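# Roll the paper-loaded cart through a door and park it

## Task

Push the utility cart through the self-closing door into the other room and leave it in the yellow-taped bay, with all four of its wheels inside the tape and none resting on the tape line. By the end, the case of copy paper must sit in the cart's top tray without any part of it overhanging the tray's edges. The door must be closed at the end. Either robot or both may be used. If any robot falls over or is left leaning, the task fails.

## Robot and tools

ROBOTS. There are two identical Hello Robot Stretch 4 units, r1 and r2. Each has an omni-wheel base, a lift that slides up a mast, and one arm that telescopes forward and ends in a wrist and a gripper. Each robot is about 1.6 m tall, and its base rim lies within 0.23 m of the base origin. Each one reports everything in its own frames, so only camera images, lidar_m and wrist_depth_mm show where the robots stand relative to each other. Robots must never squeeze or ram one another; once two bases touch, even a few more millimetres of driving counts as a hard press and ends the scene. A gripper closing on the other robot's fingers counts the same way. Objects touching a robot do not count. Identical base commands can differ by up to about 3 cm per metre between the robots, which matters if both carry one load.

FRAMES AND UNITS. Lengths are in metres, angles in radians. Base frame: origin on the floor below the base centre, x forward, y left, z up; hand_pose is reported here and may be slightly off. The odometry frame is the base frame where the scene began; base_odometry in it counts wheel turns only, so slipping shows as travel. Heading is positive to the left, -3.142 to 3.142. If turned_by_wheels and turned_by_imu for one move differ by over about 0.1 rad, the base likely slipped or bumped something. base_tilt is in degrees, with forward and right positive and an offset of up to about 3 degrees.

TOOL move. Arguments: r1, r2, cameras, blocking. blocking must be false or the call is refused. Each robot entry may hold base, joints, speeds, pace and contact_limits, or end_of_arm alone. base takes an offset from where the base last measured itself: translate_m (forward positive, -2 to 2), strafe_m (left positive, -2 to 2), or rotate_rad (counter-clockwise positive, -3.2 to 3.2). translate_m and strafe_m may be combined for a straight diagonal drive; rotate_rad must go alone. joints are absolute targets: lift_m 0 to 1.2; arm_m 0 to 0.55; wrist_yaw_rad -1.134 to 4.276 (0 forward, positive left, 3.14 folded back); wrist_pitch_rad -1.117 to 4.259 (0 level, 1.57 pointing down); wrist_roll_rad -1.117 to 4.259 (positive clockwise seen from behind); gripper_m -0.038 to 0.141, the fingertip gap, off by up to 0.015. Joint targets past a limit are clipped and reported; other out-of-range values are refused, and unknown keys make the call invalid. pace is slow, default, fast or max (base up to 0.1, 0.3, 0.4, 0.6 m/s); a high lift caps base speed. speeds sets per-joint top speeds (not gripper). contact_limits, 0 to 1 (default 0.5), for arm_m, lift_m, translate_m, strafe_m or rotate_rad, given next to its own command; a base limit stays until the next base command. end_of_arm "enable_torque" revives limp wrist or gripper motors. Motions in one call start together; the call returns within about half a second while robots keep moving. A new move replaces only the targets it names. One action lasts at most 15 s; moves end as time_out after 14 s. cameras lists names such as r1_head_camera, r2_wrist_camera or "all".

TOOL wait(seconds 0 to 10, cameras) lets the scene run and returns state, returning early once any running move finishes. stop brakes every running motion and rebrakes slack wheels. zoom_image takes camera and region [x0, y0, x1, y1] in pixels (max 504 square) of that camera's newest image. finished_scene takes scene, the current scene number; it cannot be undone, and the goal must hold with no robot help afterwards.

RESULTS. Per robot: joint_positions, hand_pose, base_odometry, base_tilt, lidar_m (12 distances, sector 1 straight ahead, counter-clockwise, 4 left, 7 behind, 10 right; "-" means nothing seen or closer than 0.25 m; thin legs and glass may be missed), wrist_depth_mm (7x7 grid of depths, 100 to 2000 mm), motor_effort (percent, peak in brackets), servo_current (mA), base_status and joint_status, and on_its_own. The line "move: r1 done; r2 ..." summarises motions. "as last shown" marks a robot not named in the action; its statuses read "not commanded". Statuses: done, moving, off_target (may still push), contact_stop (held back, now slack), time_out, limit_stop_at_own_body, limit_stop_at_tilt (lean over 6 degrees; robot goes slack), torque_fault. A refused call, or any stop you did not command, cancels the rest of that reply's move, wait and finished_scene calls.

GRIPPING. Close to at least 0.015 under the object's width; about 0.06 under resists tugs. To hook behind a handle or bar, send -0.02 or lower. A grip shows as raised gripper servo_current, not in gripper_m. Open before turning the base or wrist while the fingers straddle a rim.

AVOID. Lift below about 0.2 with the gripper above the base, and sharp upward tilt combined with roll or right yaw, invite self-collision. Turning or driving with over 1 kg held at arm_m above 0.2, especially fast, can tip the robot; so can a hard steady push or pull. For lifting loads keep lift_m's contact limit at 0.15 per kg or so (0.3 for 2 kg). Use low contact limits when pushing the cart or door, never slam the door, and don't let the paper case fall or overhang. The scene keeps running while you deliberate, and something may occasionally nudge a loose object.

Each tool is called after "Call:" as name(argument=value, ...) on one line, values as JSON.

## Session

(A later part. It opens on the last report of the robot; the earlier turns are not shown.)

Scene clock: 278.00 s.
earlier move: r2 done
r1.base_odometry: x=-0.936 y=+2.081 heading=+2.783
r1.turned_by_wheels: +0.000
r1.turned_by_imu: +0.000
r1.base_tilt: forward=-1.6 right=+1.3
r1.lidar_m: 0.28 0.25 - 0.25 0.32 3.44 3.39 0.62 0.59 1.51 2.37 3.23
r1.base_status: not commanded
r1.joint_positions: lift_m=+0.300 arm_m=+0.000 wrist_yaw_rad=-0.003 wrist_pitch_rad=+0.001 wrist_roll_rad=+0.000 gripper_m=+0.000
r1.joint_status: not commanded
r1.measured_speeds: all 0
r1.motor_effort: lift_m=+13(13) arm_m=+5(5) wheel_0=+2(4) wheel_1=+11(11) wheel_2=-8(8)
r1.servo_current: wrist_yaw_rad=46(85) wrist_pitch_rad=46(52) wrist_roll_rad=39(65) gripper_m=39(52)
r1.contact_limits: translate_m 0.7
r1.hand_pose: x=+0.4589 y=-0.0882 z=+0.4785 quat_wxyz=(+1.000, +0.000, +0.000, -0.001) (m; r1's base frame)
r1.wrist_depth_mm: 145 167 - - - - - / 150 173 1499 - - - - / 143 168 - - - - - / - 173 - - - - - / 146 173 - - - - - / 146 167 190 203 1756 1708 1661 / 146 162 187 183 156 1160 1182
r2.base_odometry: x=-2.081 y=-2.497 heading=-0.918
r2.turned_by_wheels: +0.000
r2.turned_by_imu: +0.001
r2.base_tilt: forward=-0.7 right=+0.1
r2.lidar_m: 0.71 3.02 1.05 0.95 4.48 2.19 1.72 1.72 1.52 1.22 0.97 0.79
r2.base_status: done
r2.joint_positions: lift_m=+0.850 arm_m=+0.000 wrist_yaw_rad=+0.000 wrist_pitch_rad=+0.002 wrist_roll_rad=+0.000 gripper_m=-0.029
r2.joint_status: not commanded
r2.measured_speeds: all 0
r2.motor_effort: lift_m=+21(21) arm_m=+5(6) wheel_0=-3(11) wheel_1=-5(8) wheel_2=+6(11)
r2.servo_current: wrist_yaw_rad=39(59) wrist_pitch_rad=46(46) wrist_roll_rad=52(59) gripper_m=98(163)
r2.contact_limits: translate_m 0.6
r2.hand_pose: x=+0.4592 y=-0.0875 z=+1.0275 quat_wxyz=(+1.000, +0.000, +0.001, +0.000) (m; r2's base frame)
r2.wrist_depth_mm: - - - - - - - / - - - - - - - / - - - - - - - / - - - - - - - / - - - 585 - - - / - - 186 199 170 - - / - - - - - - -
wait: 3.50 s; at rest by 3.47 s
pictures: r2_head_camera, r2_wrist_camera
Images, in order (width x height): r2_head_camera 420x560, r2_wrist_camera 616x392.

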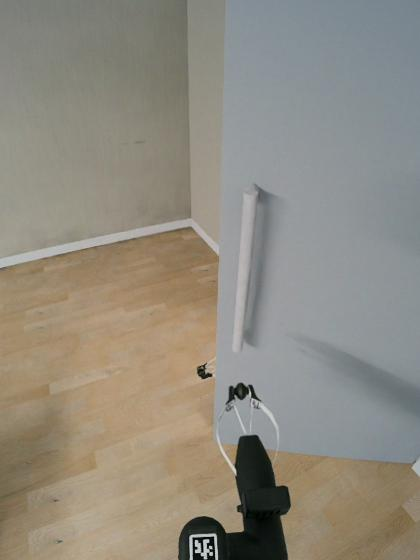

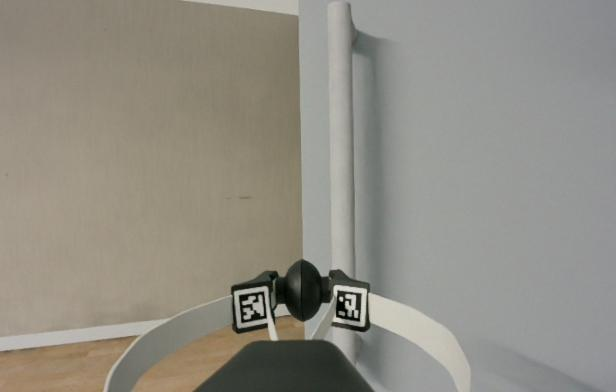

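Call:
move(blocking=false, r2={"base":{"translate_m":0.305,"strafe_m":-0.04},"joints":{"gripper_m":0.085},"pace":"slow","contact_limits":{"translate_m":0.3}})

Call:
wait(seconds=1.5)

Call:
wait(seconds=4, cameras=["r2_wrist_camera"])

Call:
move(blocking=false, r2={"joints":{"gripper_m":-0.035}})

Call:
wait(seconds=2, cameras=["r2_wrist_camera","r2_head_camera"])

Scene clock: 286.67 s.
move: r2 moving
r1: as last shown
r1.lidar_m: 0.27 0.25 - 0.25 0.29 3.44 3.38 0.59 0.57 1.49 2.37 3.22
r1.motor_effort: lift_m=+13(13) arm_m=+5(5) wheel_0=+2(2) wheel_1=+11(11) wheel_2=-8(8)
r1.servo_current: wrist_yaw_rad=52(59) wrist_pitch_rad=46(52) wrist_roll_rad=46(59) gripper_m=39(46)
r1.contact_limits: translate_m 0.7
r1.wrist_depth_mm: 146 167 - - - - - / 150 173 1537 - - - - / 142 168 - - - - - / - 173 - - - - - / 146 173 - - - - - / 146 168 190 203 1661 1661 1708 / 145 163 187 183 155 1160 1205
r2.base_odometry: x=-2.075 y=-2.508 heading=-0.918
r2.turned_by_wheels: +0.000
r2.turned_by_imu: +0.001
r2.base_tilt: forward=-0.7 right=+0.1
r2.lidar_m: 0.72 3.01 1.06 0.98 4.52 2.22 1.76 1.73 1.52 1.19 0.96 0.78
r2.base_status: translate_m moving; strafe_m moving
r2.joint_positions: lift_m=+0.850 arm_m=+0.000 wrist_yaw_rad=+0.000 wrist_pitch_rad=+0.002 wrist_roll_rad=+0.000 gripper_m=-0.016
r2.joint_status: gripper_m moving
r2.measured_speeds: translate_m=+0.049 strafe_m=-0.006 rotate_rad=+0.003 lift_m=+0.000 arm_m=+0.000 wrist_yaw_rad=+0.000 wrist_pitch_rad=+0.000 wrist_roll_rad=+0.000
r2.motor_effort: lift_m=+21(21) arm_m=+5(5) wheel_0=+5(8) wheel_1=+5(5) wheel_2=-9(10)
r2.servo_current: wrist_yaw_rad=52(52) wrist_pitch_rad=33(39) wrist_roll_rad=59(59) gripper_m=59(104)
r2.contact_limits: translate_m 0.3
r2.hand_pose: x=+0.4592 y=-0.0875 z=+1.0275 quat_wxyz=(+1.000, +0.000, +0.001, +0.000) (m; r2's base frame)
r2.wrist_depth_mm: - - - - - - - / - - - - - - - / - - - - - - - / - - - - - - - / - - - 569 - - - / - - 187 201 169 - - / - - - - - - -
pictures: none

Scene clock: 288.17 s.
earlier move: r2 moving
r1.base_odometry: x=-0.936 y=+2.081 heading=+2.783
r1.turned_by_wheels: +0.000
r1.turned_by_imu: +0.000
r1.base_tilt: forward=-1.6 right=+1.3
r1.lidar_m: 0.27 0.25 - 0.25 0.32 3.45 3.38 0.59 0.58 1.50 2.36 3.21
r1.base_status: not commanded
r1.joint_positions: lift_m=+0.300 arm_m=+0.000 wrist_yaw_rad=-0.003 wrist_pitch_rad=+0.001 wrist_roll_rad=+0.000 gripper_m=+0.000
r1.joint_status: not commanded
r1.measured_speeds: all 0
r1.motor_effort: lift_m=+13(13) arm_m=+5(5) wheel_0=+2(3) wheel_1=+11(11) wheel_2=-8(8)
r1.servo_current: wrist_yaw_rad=59(72) wrist_pitch_rad=46(52) wrist_roll_rad=52(65) gripper_m=46(52)
r1.contact_limits: translate_m 0.7
r1.hand_pose: x=+0.4589 y=-0.0882 z=+0.4785 quat_wxyz=(+1.000, +0.000, +0.000, -0.001) (m; r1's base frame)
r1.wrist_depth_mm: 145 167 - - - - - / 149 173 1499 - - - - / 142 168 - - - - - / - 174 - - - - - / 146 173 - - - - - / 146 167 190 203 1661 1661 1661 / 146 162 187 183 155 1160 1205
r2.base_odometry: x=-2.006 y=-2.627 heading=-0.918
r2.turned_by_wheels: +0.000
r2.turned_by_imu: +0.001
r2.base_tilt: forward=-0.7 right=+0.0
r2.lidar_m: 0.56 2.90 3.17 1.01 4.68 2.32 1.86 1.86 1.43 1.13 0.81 0.65
r2.base_status: translate_m moving; strafe_m moving
r2.joint_positions: lift_m=+0.850 arm_m=+0.000 wrist_yaw_rad=+0.000 wrist_pitch_rad=+0.002 wrist_roll_rad=+0.000 gripper_m=+0.036
r2.joint_status: gripper_m moving
r2.measured_speeds: translate_m=+0.098 strafe_m=-0.013 rotate_rad=+0.004 lift_m=+0.000 arm_m=+0.000 wrist_yaw_rad=+0.000 wrist_pitch_rad=+0.000 wrist_roll_rad=+0.000
r2.motor_effort: lift_m=+21(21) arm_m=+5(6) wheel_0=+4(9) wheel_1=+5(8) wheel_2=-7(10)
r2.servo_current: wrist_yaw_rad=52(65) wrist_pitch_rad=39(46) wrist_roll_rad=46(59) gripper_m=72(104)
r2.contact_limits: translate_m 0.3
r2.hand_pose: x=+0.4592 y=-0.0875 z=+1.0275 quat_wxyz=(+1.000, +0.000, +0.001, +0.000) (m; r2's base frame)
r2.wrist_depth_mm: - - - 427 394 373 357 / - - - 347 399 377 359 / - - - 345 399 379 359 / - - - 345 402 377 364 / - - - 343 402 382 368 / - - 195 212 186 387 366 / - - - - 402 377 370
wait: 1.50 s; no rest
pictures: none

Scene clock: 290.53 s.
earlier move: r2 done
r1.base_odometry: x=-0.936 y=+2.081 heading=+2.783
r1.turned_by_wheels: +0.000
r1.turned_by_imu: +0.000
r1.base_tilt: forward=-1.5 right=+1.3
r1.lidar_m: 0.28 0.25 - 0.25 0.33 3.46 3.38 0.61 0.57 1.49 2.35 3.21
r1.base_status: not commanded
r1.joint_positions: lift_m=+0.300 arm_m=+0.000 wrist_yaw_rad=-0.003 wrist_pitch_rad=+0.001 wrist_roll_rad=+0.000 gripper_m=+0.000
r1.joint_status: not commanded
r1.measured_speeds: all 0
r1.motor_effort: lift_m=+13(13) arm_m=+5(5) wheel_0=+2(3) wheel_1=+11(11) wheel_2=-8(8)
r1.servo_current: wrist_yaw_rad=39(72) wrist_pitch_rad=39(52) wrist_roll_rad=46(65) gripper_m=46(52)
r1.contact_limits: translate_m 0.7
r1.hand_pose: x=+0.4589 y=-0.0882 z=+0.4785 quat_wxyz=(+1.000, +0.000, +0.000, -0.001) (m; r1's base frame)
r1.wrist_depth_mm: 146 167 - - - - - / 150 173 1499 - - - - / 143 168 - - - - - / - 173 - - - - - / 146 173 - - - - - / 145 167 190 204 1708 1661 1661 / 145 163 187 183 155 1160 1205
r2.base_odometry: x=-1.927 y=-2.763 heading=-0.918
r2.turned_by_wheels: +0.000
r2.turned_by_imu: +0.000
r2.base_tilt: forward=-0.7 right=+0.1
r2.lidar_m: 0.41 2.76 3.01 1.02 1.08 2.56 2.02 1.98 1.33 1.05 0.59 0.48
r2.base_status: done
r2.joint_positions: lift_m=+0.850 arm_m=+0.000 wrist_yaw_rad=+0.000 wrist_pitch_rad=+0.002 wrist_roll_rad=+0.000 gripper_m=+0.085
r2.joint_status: all done
r2.measured_speeds: all 0
r2.motor_effort: lift_m=+21(21) arm_m=+5(6) wheel_0=+4(10) wheel_1=+3(8) wheel_2=-6(10)
r2.servo_current: wrist_yaw_rad=39(65) wrist_pitch_rad=39(46) wrist_roll_rad=52(65) gripper_m=52(104)
r2.contact_limits: translate_m 0.3
r2.hand_pose: x=+0.4592 y=-0.0875 z=+1.0275 quat_wxyz=(+1.000, +0.000, +0.001, +0.000) (m; r2's base frame)
r2.wrist_depth_mm: - - - 185 245 233 221 / - - - 181 246 232 223 / - - - 182 247 234 225 / - - - 185 249 235 224 / - - 282 186 248 236 226 / - - 198 185 192 236 228 / - - - - 250 235 230
wait: 2.37 of 4 s (r2 has come to rest)
pictures: r2_wrist_camera
Images, in order (width x height): r2_wrist_camera 616x392.

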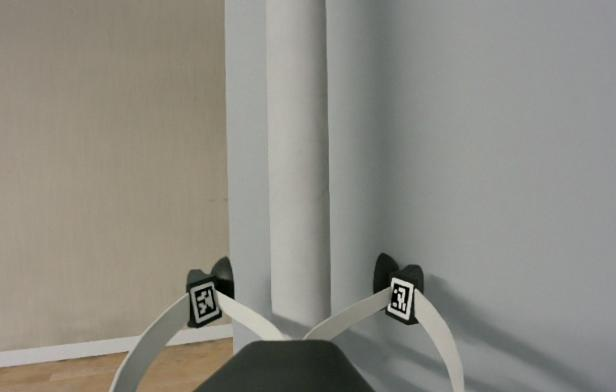

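Scene clock: 291.03 s.
move: r2 moving
r1: as last shown
r1.base_tilt: forward=-1.6 right=+1.3
r1.lidar_m: 0.26 0.25 - 0.25 0.32 3.46 3.40 0.58 0.58 1.49 2.39 3.22
r1.servo_current: wrist_yaw_rad=59(65) wrist_pitch_rad=39(52) wrist_roll_rad=52(65) gripper_m=46(46)
r1.contact_limits: translate_m 0.7
r1.wrist_depth_mm: 145 167 - - - - - / 150 173 1499 - - - - / 142 168 - - - - - / - 173 - - - - - / 146 173 - - - - - / 146 167 190 204 1708 1618 1618 / 145 163 187 183 156 1160 1205
r2.base_odometry: x=-1.927 y=-2.763 heading=-0.918
r2.turned_by_wheels: +0.000
r2.turned_by_imu: +0.000
r2.base_tilt: forward=-0.7 right=+0.1
r2.lidar_m: 0.42 2.74 3.00 1.05 1.07 2.56 1.99 1.97 1.32 1.03 0.60 0.49
r2.base_status: not commanded
r2.joint_positions: lift_m=+0.850 arm_m=+0.000 wrist_yaw_rad=+0.000 wrist_pitch_rad=+0.002 wrist_roll_rad=+0.000 gripper_m=+0.067
r2.joint_status: gripper_m moving
r2.measured_speeds: all 0
r2.motor_effort: lift_m=+21(21) arm_m=+5(6) wheel_0=+4(4) wheel_1=+3(3) wheel_2=-5(6)
r2.servo_current: wrist_yaw_rad=46(52) wrist_pitch_rad=39(46) wrist_roll_rad=39(59) gripper_m=117(117)
r2.contact_limits: translate_m 0.3
r2.hand_pose: x=+0.4592 y=-0.0875 z=+1.0275 quat_wxyz=(+1.000, +0.000, +0.001, +0.000) (m; r2's base frame)
r2.wrist_depth_mm: - - - 184 243 232 220 / - - - 181 245 232 222 / - - - 182 247 234 225 / - - - 184 250 235 224 / - - - 186 248 236 226 / - - 193 185 195 236 228 / - - - - 251 235 229
pictures: none

Scene clock: 292.40 s.
earlier move: r2 done
r1.base_odometry: x=-0.937 y=+2.081 heading=+2.783
r1.turned_by_wheels: +0.000
r1.turned_by_imu: +0.000
r1.base_tilt: forward=-1.6 right=+1.3
r1.lidar_m: 0.31 0.25 - 0.25 0.33 3.46 3.39 0.60 0.60 1.52 2.37 3.22
r1.base_status: not commanded
r1.joint_positions: lift_m=+0.300 arm_m=+0.000 wrist_yaw_rad=-0.003 wrist_pitch_rad=+0.001 wrist_roll_rad=+0.000 gripper_m=+0.000
r1.joint_status: not commanded
r1.measured_speeds: all 0
r1.motor_effort: lift_m=+13(13) arm_m=+5(5) wheel_0=+2(3) wheel_1=+3(11) wheel_2=-3(8)
r1.servo_current: wrist_yaw_rad=46(65) wrist_pitch_rad=46(52) wrist_roll_rad=52(65) gripper_m=46(52)
r1.contact_limits: translate_m 0.7
r1.hand_pose: x=+0.4589 y=-0.0882 z=+0.4785 quat_wxyz=(+1.000, +0.000, +0.000, -0.001) (m; r1's base frame)
r1.wrist_depth_mm: 164 - - - - - - / 160 185 1499 - - - - / 165 185 - - - - - / 161 186 - - - - - / 160 191 - - - - - / 164 190 190 203 1708 1708 1661 / 163 179 188 183 155 1138 1182
r2.base_odometry: x=-1.927 y=-2.764 heading=-0.918
r2.turned_by_wheels: +0.000
r2.turned_by_imu: +0.000
r2.base_tilt: forward=-0.6 right=+0.1
r2.lidar_m: 0.39 2.75 3.02 1.04 1.07 2.55 2.02 1.99 1.33 1.04 0.59 0.48
r2.base_status: not commanded
r2.joint_positions: lift_m=+0.850 arm_m=+0.000 wrist_yaw_rad=+0.003 wrist_pitch_rad=+0.002 wrist_roll_rad=+0.000 gripper_m=-0.033
r2.joint_status: all done
r2.measured_speeds: all 0
r2.motor_effort: lift_m=+21(21) arm_m=-4(6) wheel_0=-1(4) wheel_1=+1(4) wheel_2=+3(6)
r2.servo_current: wrist_yaw_rad=52(59) wrist_pitch_rad=46(46) wrist_roll_rad=46(59) gripper_m=137(325)
r2.contact_limits: translate_m 0.3
r2.hand_pose: x=+0.4596 y=-0.0865 z=+1.0275 quat_wxyz=(+1.000, +0.000, +0.001, +0.002) (m; r2's base frame)
r2.wrist_depth_mm: - - 256 162 229 216 207 / - - 259 163 229 218 209 / - - - 164 232 219 209 / - - - 167 232 220 211 / - - - 166 235 220 212 / - - 183 169 180 220 213 / - - - - 234 218 215
wait: 1.37 of 2 s (r2 has come to rest)
pictures: r2_head_camera, r2_wrist_camera
Images, in order (width x height): r2_head_camera 420x560, r2_wrist_camera 616x392.

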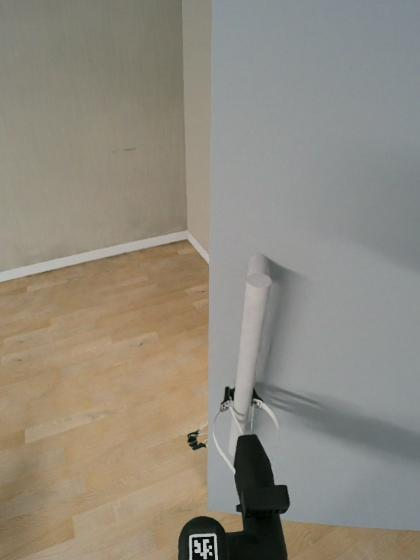

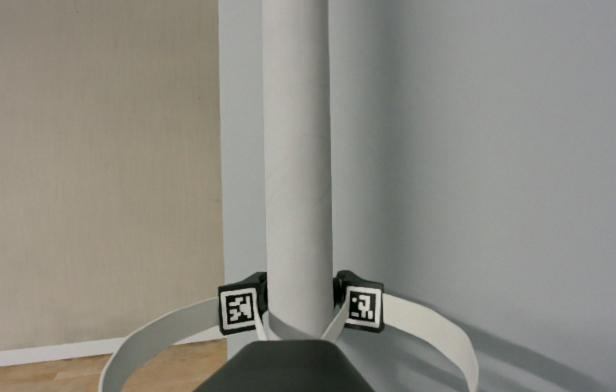

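Call:
move(blocking=false, r2={"base":{"translate_m":-0.27,"strafe_m":0.04},"pace":"slow","contact_limits":{"translate_m":0.6}})

Call:
wait(seconds=4.5, cameras=["r2_wrist_camera","r2_head_camera","r1_head_left_camera","r2_head_left_camera"])

Scene clock: 299.77 s.
move: r2 moving
r1: as last shown
r1.base_tilt: forward=-1.6 right=+1.2
r1.lidar_m: 0.31 0.25 0.25 0.25 0.34 3.46 3.38 0.59 0.56 1.48 2.38 3.19
r1.motor_effort: lift_m=+13(13) arm_m=+5(5) wheel_0=+2(2) wheel_1=+3(3) wheel_2=-3(3)
r1.servo_current: wrist_yaw_rad=33(65) wrist_pitch_rad=33(46) wrist_roll_rad=46(52) gripper_m=46(52)
r1.contact_limits: translate_m 0.7
r1.wrist_depth_mm: 167 - - - - - - / 169 - 1499 - - - - / 169 195 - - - - - / 169 195 - - - - - / 174 196 - - - - - / 169 195 190 203 1756 1661 1708 / 173 189 187 183 155 1160 1205
r2.base_odometry: x=-1.933 y=-2.753 heading=-0.917
r2.turned_by_wheels: +0.000
r2.turned_by_imu: +0.001
r2.base_tilt: forward=-0.6 right=+0.0
r2.lidar_m: 0.38 2.77 3.03 1.04 1.05 2.56 2.01 1.96 1.36 1.05 0.59 0.48
r2.base_status: translate_m moving; strafe_m moving
r2.joint_positions: lift_m=+0.850 arm_m=+0.000 wrist_yaw_rad=+0.003 wrist_pitch_rad=+0.002 wrist_roll_rad=+0.000 gripper_m=-0.033
r2.joint_status: not commanded
r2.measured_speeds: translate_m=-0.049 strafe_m=+0.007 rotate_rad=+0.000 lift_m=+0.000 arm_m=+0.000 wrist_yaw_rad=+0.000 wrist_pitch_rad=+0.000 wrist_roll_rad=+0.000
r2.motor_effort: lift_m=+21(21) arm_m=-4(4) wheel_0=-5(10) wheel_1=-6(8) wheel_2=+17(17)
r2.servo_current: wrist_yaw_rad=39(52) wrist_pitch_rad=39(46) wrist_roll_rad=46(59) gripper_m=137(137)
r2.contact_limits: translate_m 0.6
r2.hand_pose: x=+0.4596 y=-0.0865 z=+1.0275 quat_wxyz=(+1.000, +0.000, +0.001, +0.002) (m; r2's base frame)
r2.wrist_depth_mm: - - 257 162 229 216 208 / - - 258 163 230 218 - / - - - 164 232 220 211 / - - - 167 234 220 213 / - - - 167 235 222 214 / - - 183 168 180 222 214 / - - - - 235 220 216
pictures: none

Scene clock: 303.27 s.
earlier move: r2 done
r1.base_odometry: x=-0.937 y=+2.081 heading=+2.783
r1.turned_by_wheels: +0.000
r1.turned_by_imu: +0.000
r1.base_tilt: forward=-1.6 right=+1.3
r1.lidar_m: 1.62 0.45 0.37 0.37 0.46 3.44 3.40 0.58 0.59 1.47 2.37 3.20
r1.base_status: not commanded
r1.joint_positions: lift_m=+0.300 arm_m=+0.000 wrist_yaw_rad=-0.003 wrist_pitch_rad=+0.001 wrist_roll_rad=+0.000 gripper_m=+0.000
r1.joint_status: not commanded
r1.measured_speeds: all 0
r1.motor_effort: lift_m=+13(13) arm_m=+5(5) wheel_0=+2(3) wheel_1=+3(3) wheel_2=-3(3)
r1.servo_current: wrist_yaw_rad=52(72) wrist_pitch_rad=39(52) wrist_roll_rad=52(72) gripper_m=46(52)
r1.contact_limits: translate_m 0.7
r1.hand_pose: x=+0.4589 y=-0.0882 z=+0.4785 quat_wxyz=(+1.000, +0.000, +0.000, -0.001) (m; r1's base frame)
r1.wrist_depth_mm: - - - - - - - / - - 1576 - - - - / - - - - - - - / - - - - - - - / - - - - - - - / 1708 1576 190 203 1708 1661 1708 / 1229 1182 187 183 155 1138 1205
r2.base_odometry: x=-2.059 y=-2.526 heading=-0.920
r2.turned_by_wheels: -0.003
r2.turned_by_imu: -0.004
r2.base_tilt: forward=-0.6 right=+0.1
r2.lidar_m: 0.39 2.98 1.05 0.98 4.61 2.24 1.79 1.74 1.51 1.17 0.71 0.41
r2.base_status: done
r2.joint_positions: lift_m=+0.850 arm_m=+0.000 wrist_yaw_rad=-0.016 wrist_pitch_rad=+0.002 wrist_roll_rad=+0.000 gripper_m=-0.033
r2.joint_status: not commanded
r2.measured_speeds: all 0
r2.motor_effort: lift_m=+21(21) arm_m=-4(5) wheel_0=-27(29) wheel_1=-8(9) wheel_2=+1(17)
r2.servo_current: wrist_yaw_rad=85(98) wrist_pitch_rad=39(52) wrist_roll_rad=46(59) gripper_m=117(137)
r2.contact_limits: translate_m 0.6
r2.hand_pose: x=+0.4579 y=-0.0919 z=+1.0275 quat_wxyz=(+1.000, +0.000, +0.001, -0.008) (m; r2's base frame)
r2.wrist_depth_mm: - - 229 160 242 248 256 / - - 229 162 243 250 257 / - - 232 164 243 252 258 / - - 233 165 245 253 259 / - - 234 167 246 254 262 / - - 233 169 173 256 264 / - - 234 - 251 255 267
wait: 3.50 of 4.5 s (r2 has come to rest)
pictures: r1_head_left_camera, r2_head_camera, r2_head_left_camera, r2_wrist_camera
Images, in order (width x height): r1_head_left_camera 420x672, r2_head_camera 420x560, r2_head_left_camera 420x672, r2_wrist_camera 616x392.

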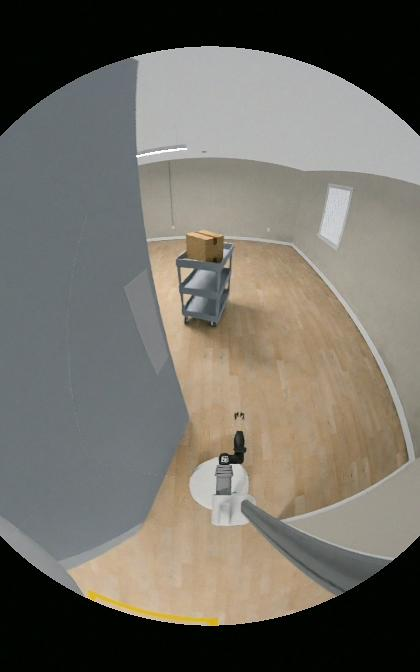

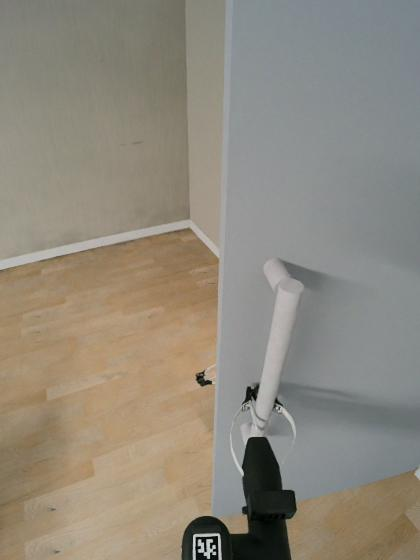

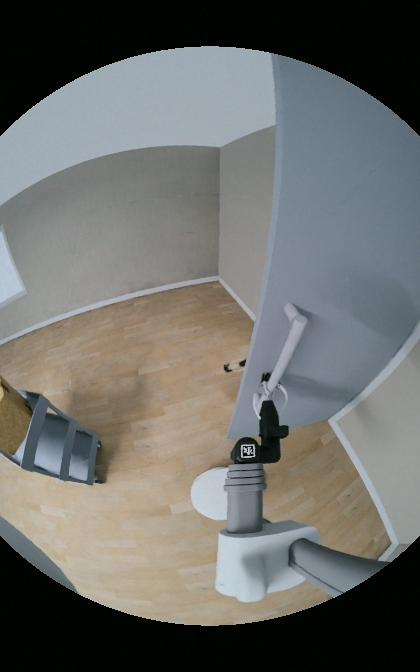

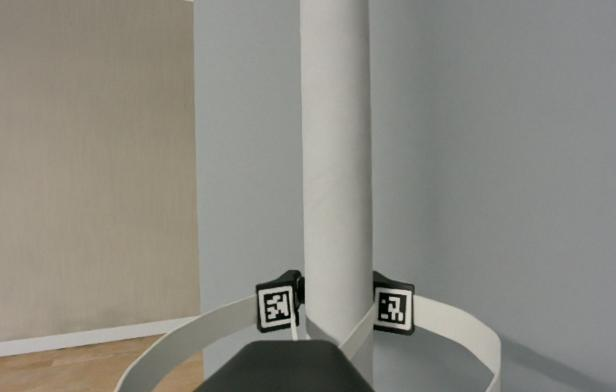

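Call:
move(blocking=false, r2={"base":{"translate_m":-0.22,"strafe_m":-0.06},"pace":"slow","contact_limits":{"translate_m":0.6}})

Call:
wait(seconds=4.5, cameras=["r2_wrist_camera","r2_head_camera","r1_head_left_camera","r1_head_camera","r1_wrist_camera"])

Scene clock: 312.10 s.
move: r2 moving
r1: as last shown
r1.lidar_m: 1.62 0.45 0.37 0.38 0.47 3.46 3.41 0.62 0.56 1.47 2.37 3.22
r1.servo_current: wrist_yaw_rad=39(78) wrist_pitch_rad=39(46) wrist_roll_rad=59(59) gripper_m=39(46)
r1.contact_limits: translate_m 0.7
r1.wrist_depth_mm: - - - - - - - / - - 1537 - - - - / - - - - - - - / - - - - - - - / - - - - - - - / 1708 1576 190 203 1708 1661 1661 / 1229 1160 187 183 155 1160 1182
r2.base_odometry: x=-2.070 y=-2.518 heading=-0.922
r2.turned_by_wheels: -0.002
r2.turned_by_imu: -0.005
r2.base_tilt: forward=-0.5 right=+0.1
r2.lidar_m: 0.43 3.00 1.08 0.97 4.62 2.21 1.77 1.71 1.54 1.20 0.74 0.38
r2.base_status: translate_m moving; strafe_m moving
r2.joint_positions: lift_m=+0.850 arm_m=+0.000 wrist_yaw_rad=-0.016 wrist_pitch_rad=+0.002 wrist_roll_rad=+0.000 gripper_m=-0.033
r2.joint_status: not commanded
r2.measured_speeds: translate_m=-0.049 strafe_m=-0.014 rotate_rad=+0.002 lift_m=+0.000 arm_m=+0.000 wrist_yaw_rad=+0.000 wrist_pitch_rad=+0.000 wrist_roll_rad=+0.000
r2.motor_effort: lift_m=+21(21) arm_m=-4(4) wheel_0=-27(29) wheel_1=-9(12) wheel_2=+6(7)
r2.servo_current: wrist_yaw_rad=85(111) wrist_pitch_rad=39(46) wrist_roll_rad=52(59) gripper_m=117(130)
r2.contact_limits: translate_m 0.6
r2.hand_pose: x=+0.4579 y=-0.0919 z=+1.0275 quat_wxyz=(+1.000, +0.000, +0.001, -0.008) (m; r2's base frame)
r2.wrist_depth_mm: - - 229 159 243 250 258 / - - 228 160 244 253 260 / - - 231 163 244 253 262 / - - 232 163 246 256 264 / - - 234 165 248 257 264 / - - 231 166 174 256 267 / - - 234 - 252 256 270
pictures: none

Scene clock: 315.13 s.
earlier move: r2 done
r1.base_odometry: x=-0.937 y=+2.081 heading=+2.783
r1.turned_by_wheels: +0.000
r1.turned_by_imu: +0.000
r1.base_tilt: forward=-1.6 right=+1.3
r1.lidar_m: 1.60 0.66 0.50 0.49 0.54 3.47 3.38 0.61 0.57 1.52 2.35 3.22
r1.base_status: not commanded
r1.joint_positions: lift_m=+0.300 arm_m=+0.000 wrist_yaw_rad=-0.003 wrist_pitch_rad=+0.001 wrist_roll_rad=+0.000 gripper_m=+0.000
r1.joint_status: not commanded
r1.measured_speeds: all 0
r1.motor_effort: lift_m=+13(13) arm_m=+5(5) wheel_0=+2(3) wheel_1=+3(3) wheel_2=-3(3)
r1.servo_current: wrist_yaw_rad=46(78) wrist_pitch_rad=46(52) wrist_roll_rad=59(65) gripper_m=39(52)
r1.contact_limits: translate_m 0.7
r1.hand_pose: x=+0.4589 y=-0.0882 z=+0.4785 quat_wxyz=(+1.000, +0.000, +0.000, -0.001) (m; r1's base frame)
r1.wrist_depth_mm: - - - - - - - / - - 1537 - - - - / - - - - - - - / - - - - - - - / - - - - - - - / 1756 1618 190 203 1708 1661 1661 / 1255 1182 187 183 155 1160 1205
r2.base_odometry: x=-2.240 y=-2.387 heading=-0.922
r2.turned_by_wheels: +0.000
r2.turned_by_imu: -0.101
r2.base_tilt: forward=-0.6 right=+0.2
r2.lidar_m: 0.42 3.20 1.11 0.98 4.58 2.19 1.61 1.55 1.61 1.28 1.16 0.40
r2.base_status: done
r2.joint_positions: lift_m=+0.850 arm_m=+0.000 wrist_yaw_rad=-0.016 wrist_pitch_rad=+0.002 wrist_roll_rad=+0.000 gripper_m=-0.033
r2.joint_status: not commanded
r2.measured_speeds: all 0
r2.motor_effort: lift_m=+21(21) arm_m=-4(4) wheel_0=-24(29) wheel_1=-7(14) wheel_2=+7(10)
r2.servo_current: wrist_yaw_rad=91(111) wrist_pitch_rad=39(46) wrist_roll_rad=39(65) gripper_m=124(130)
r2.contact_limits: translate_m 0.6
r2.hand_pose: x=+0.4579 y=-0.0919 z=+1.0275 quat_wxyz=(+1.000, +0.000, +0.001, -0.008) (m; r2's base frame)
r2.wrist_depth_mm: - - 215 160 273 317 368 / - - 216 160 278 319 366 / - - 217 163 281 320 368 / - - 217 163 279 320 375 / - - 218 165 282 322 375 / - - 211 167 177 324 377 / - - 214 - 294 312 384
wait: 3.03 of 4.5 s (r2 has come to rest)
pictures: r1_head_camera, r1_head_left_camera, r1_wrist_camera, r2_head_camera, r2_wrist_camera
Images, in order (width x height): r1_head_camera 420x560, r1_head_left_camera 420x672, r1_wrist_camera 616x392, r2_head_camera 420x560, r2_wrist_camera 616x392.

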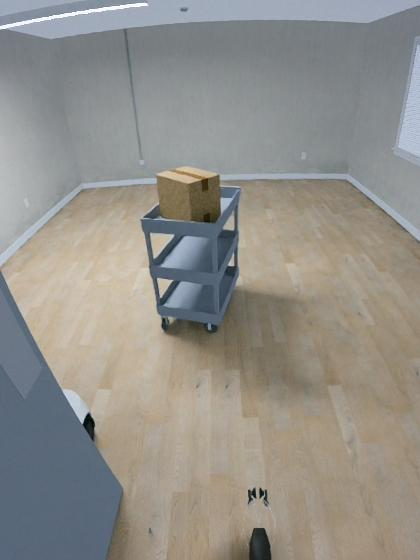

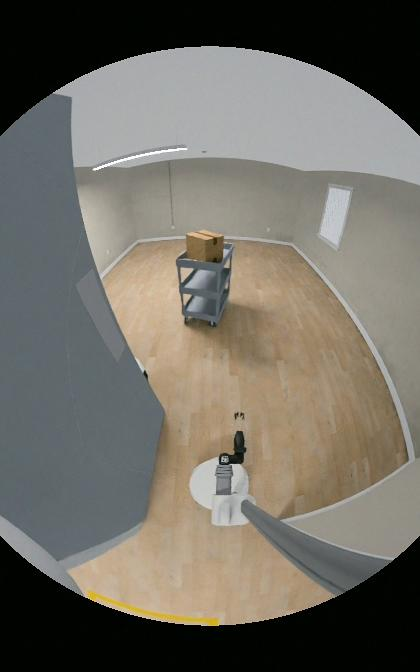

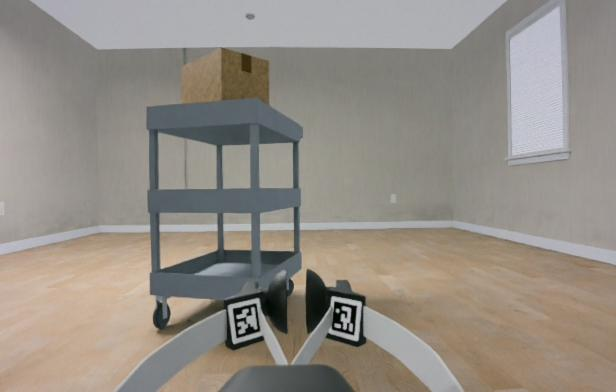

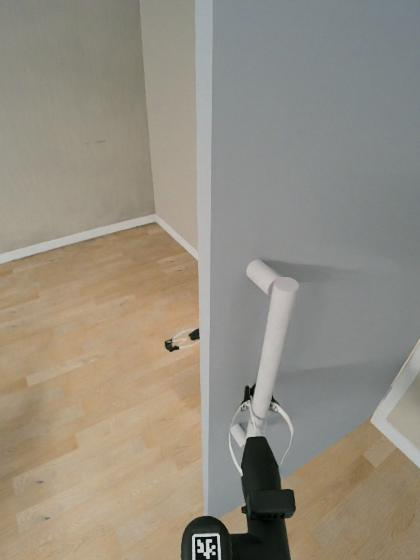

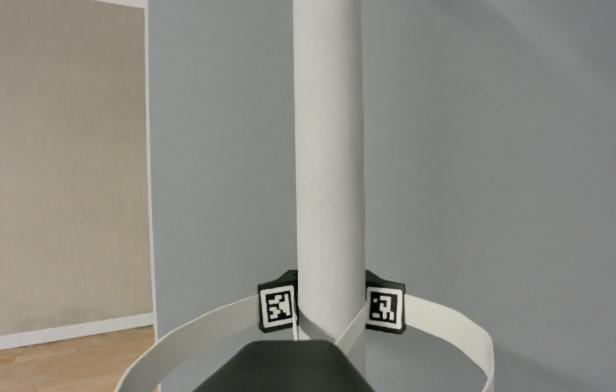

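Call:
zoom_image(camera="r1_head_camera", region=[120, 150, 270, 350])

Call:
zoom_image(camera="r1_wrist_camera", region=[120, 20, 340, 340])

Scaled by 2.520 from the camera's 420x560 image, which has a finer 600x800 frame.

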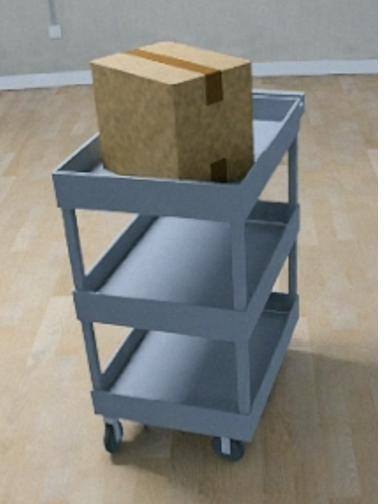

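Scaled by 1.575.

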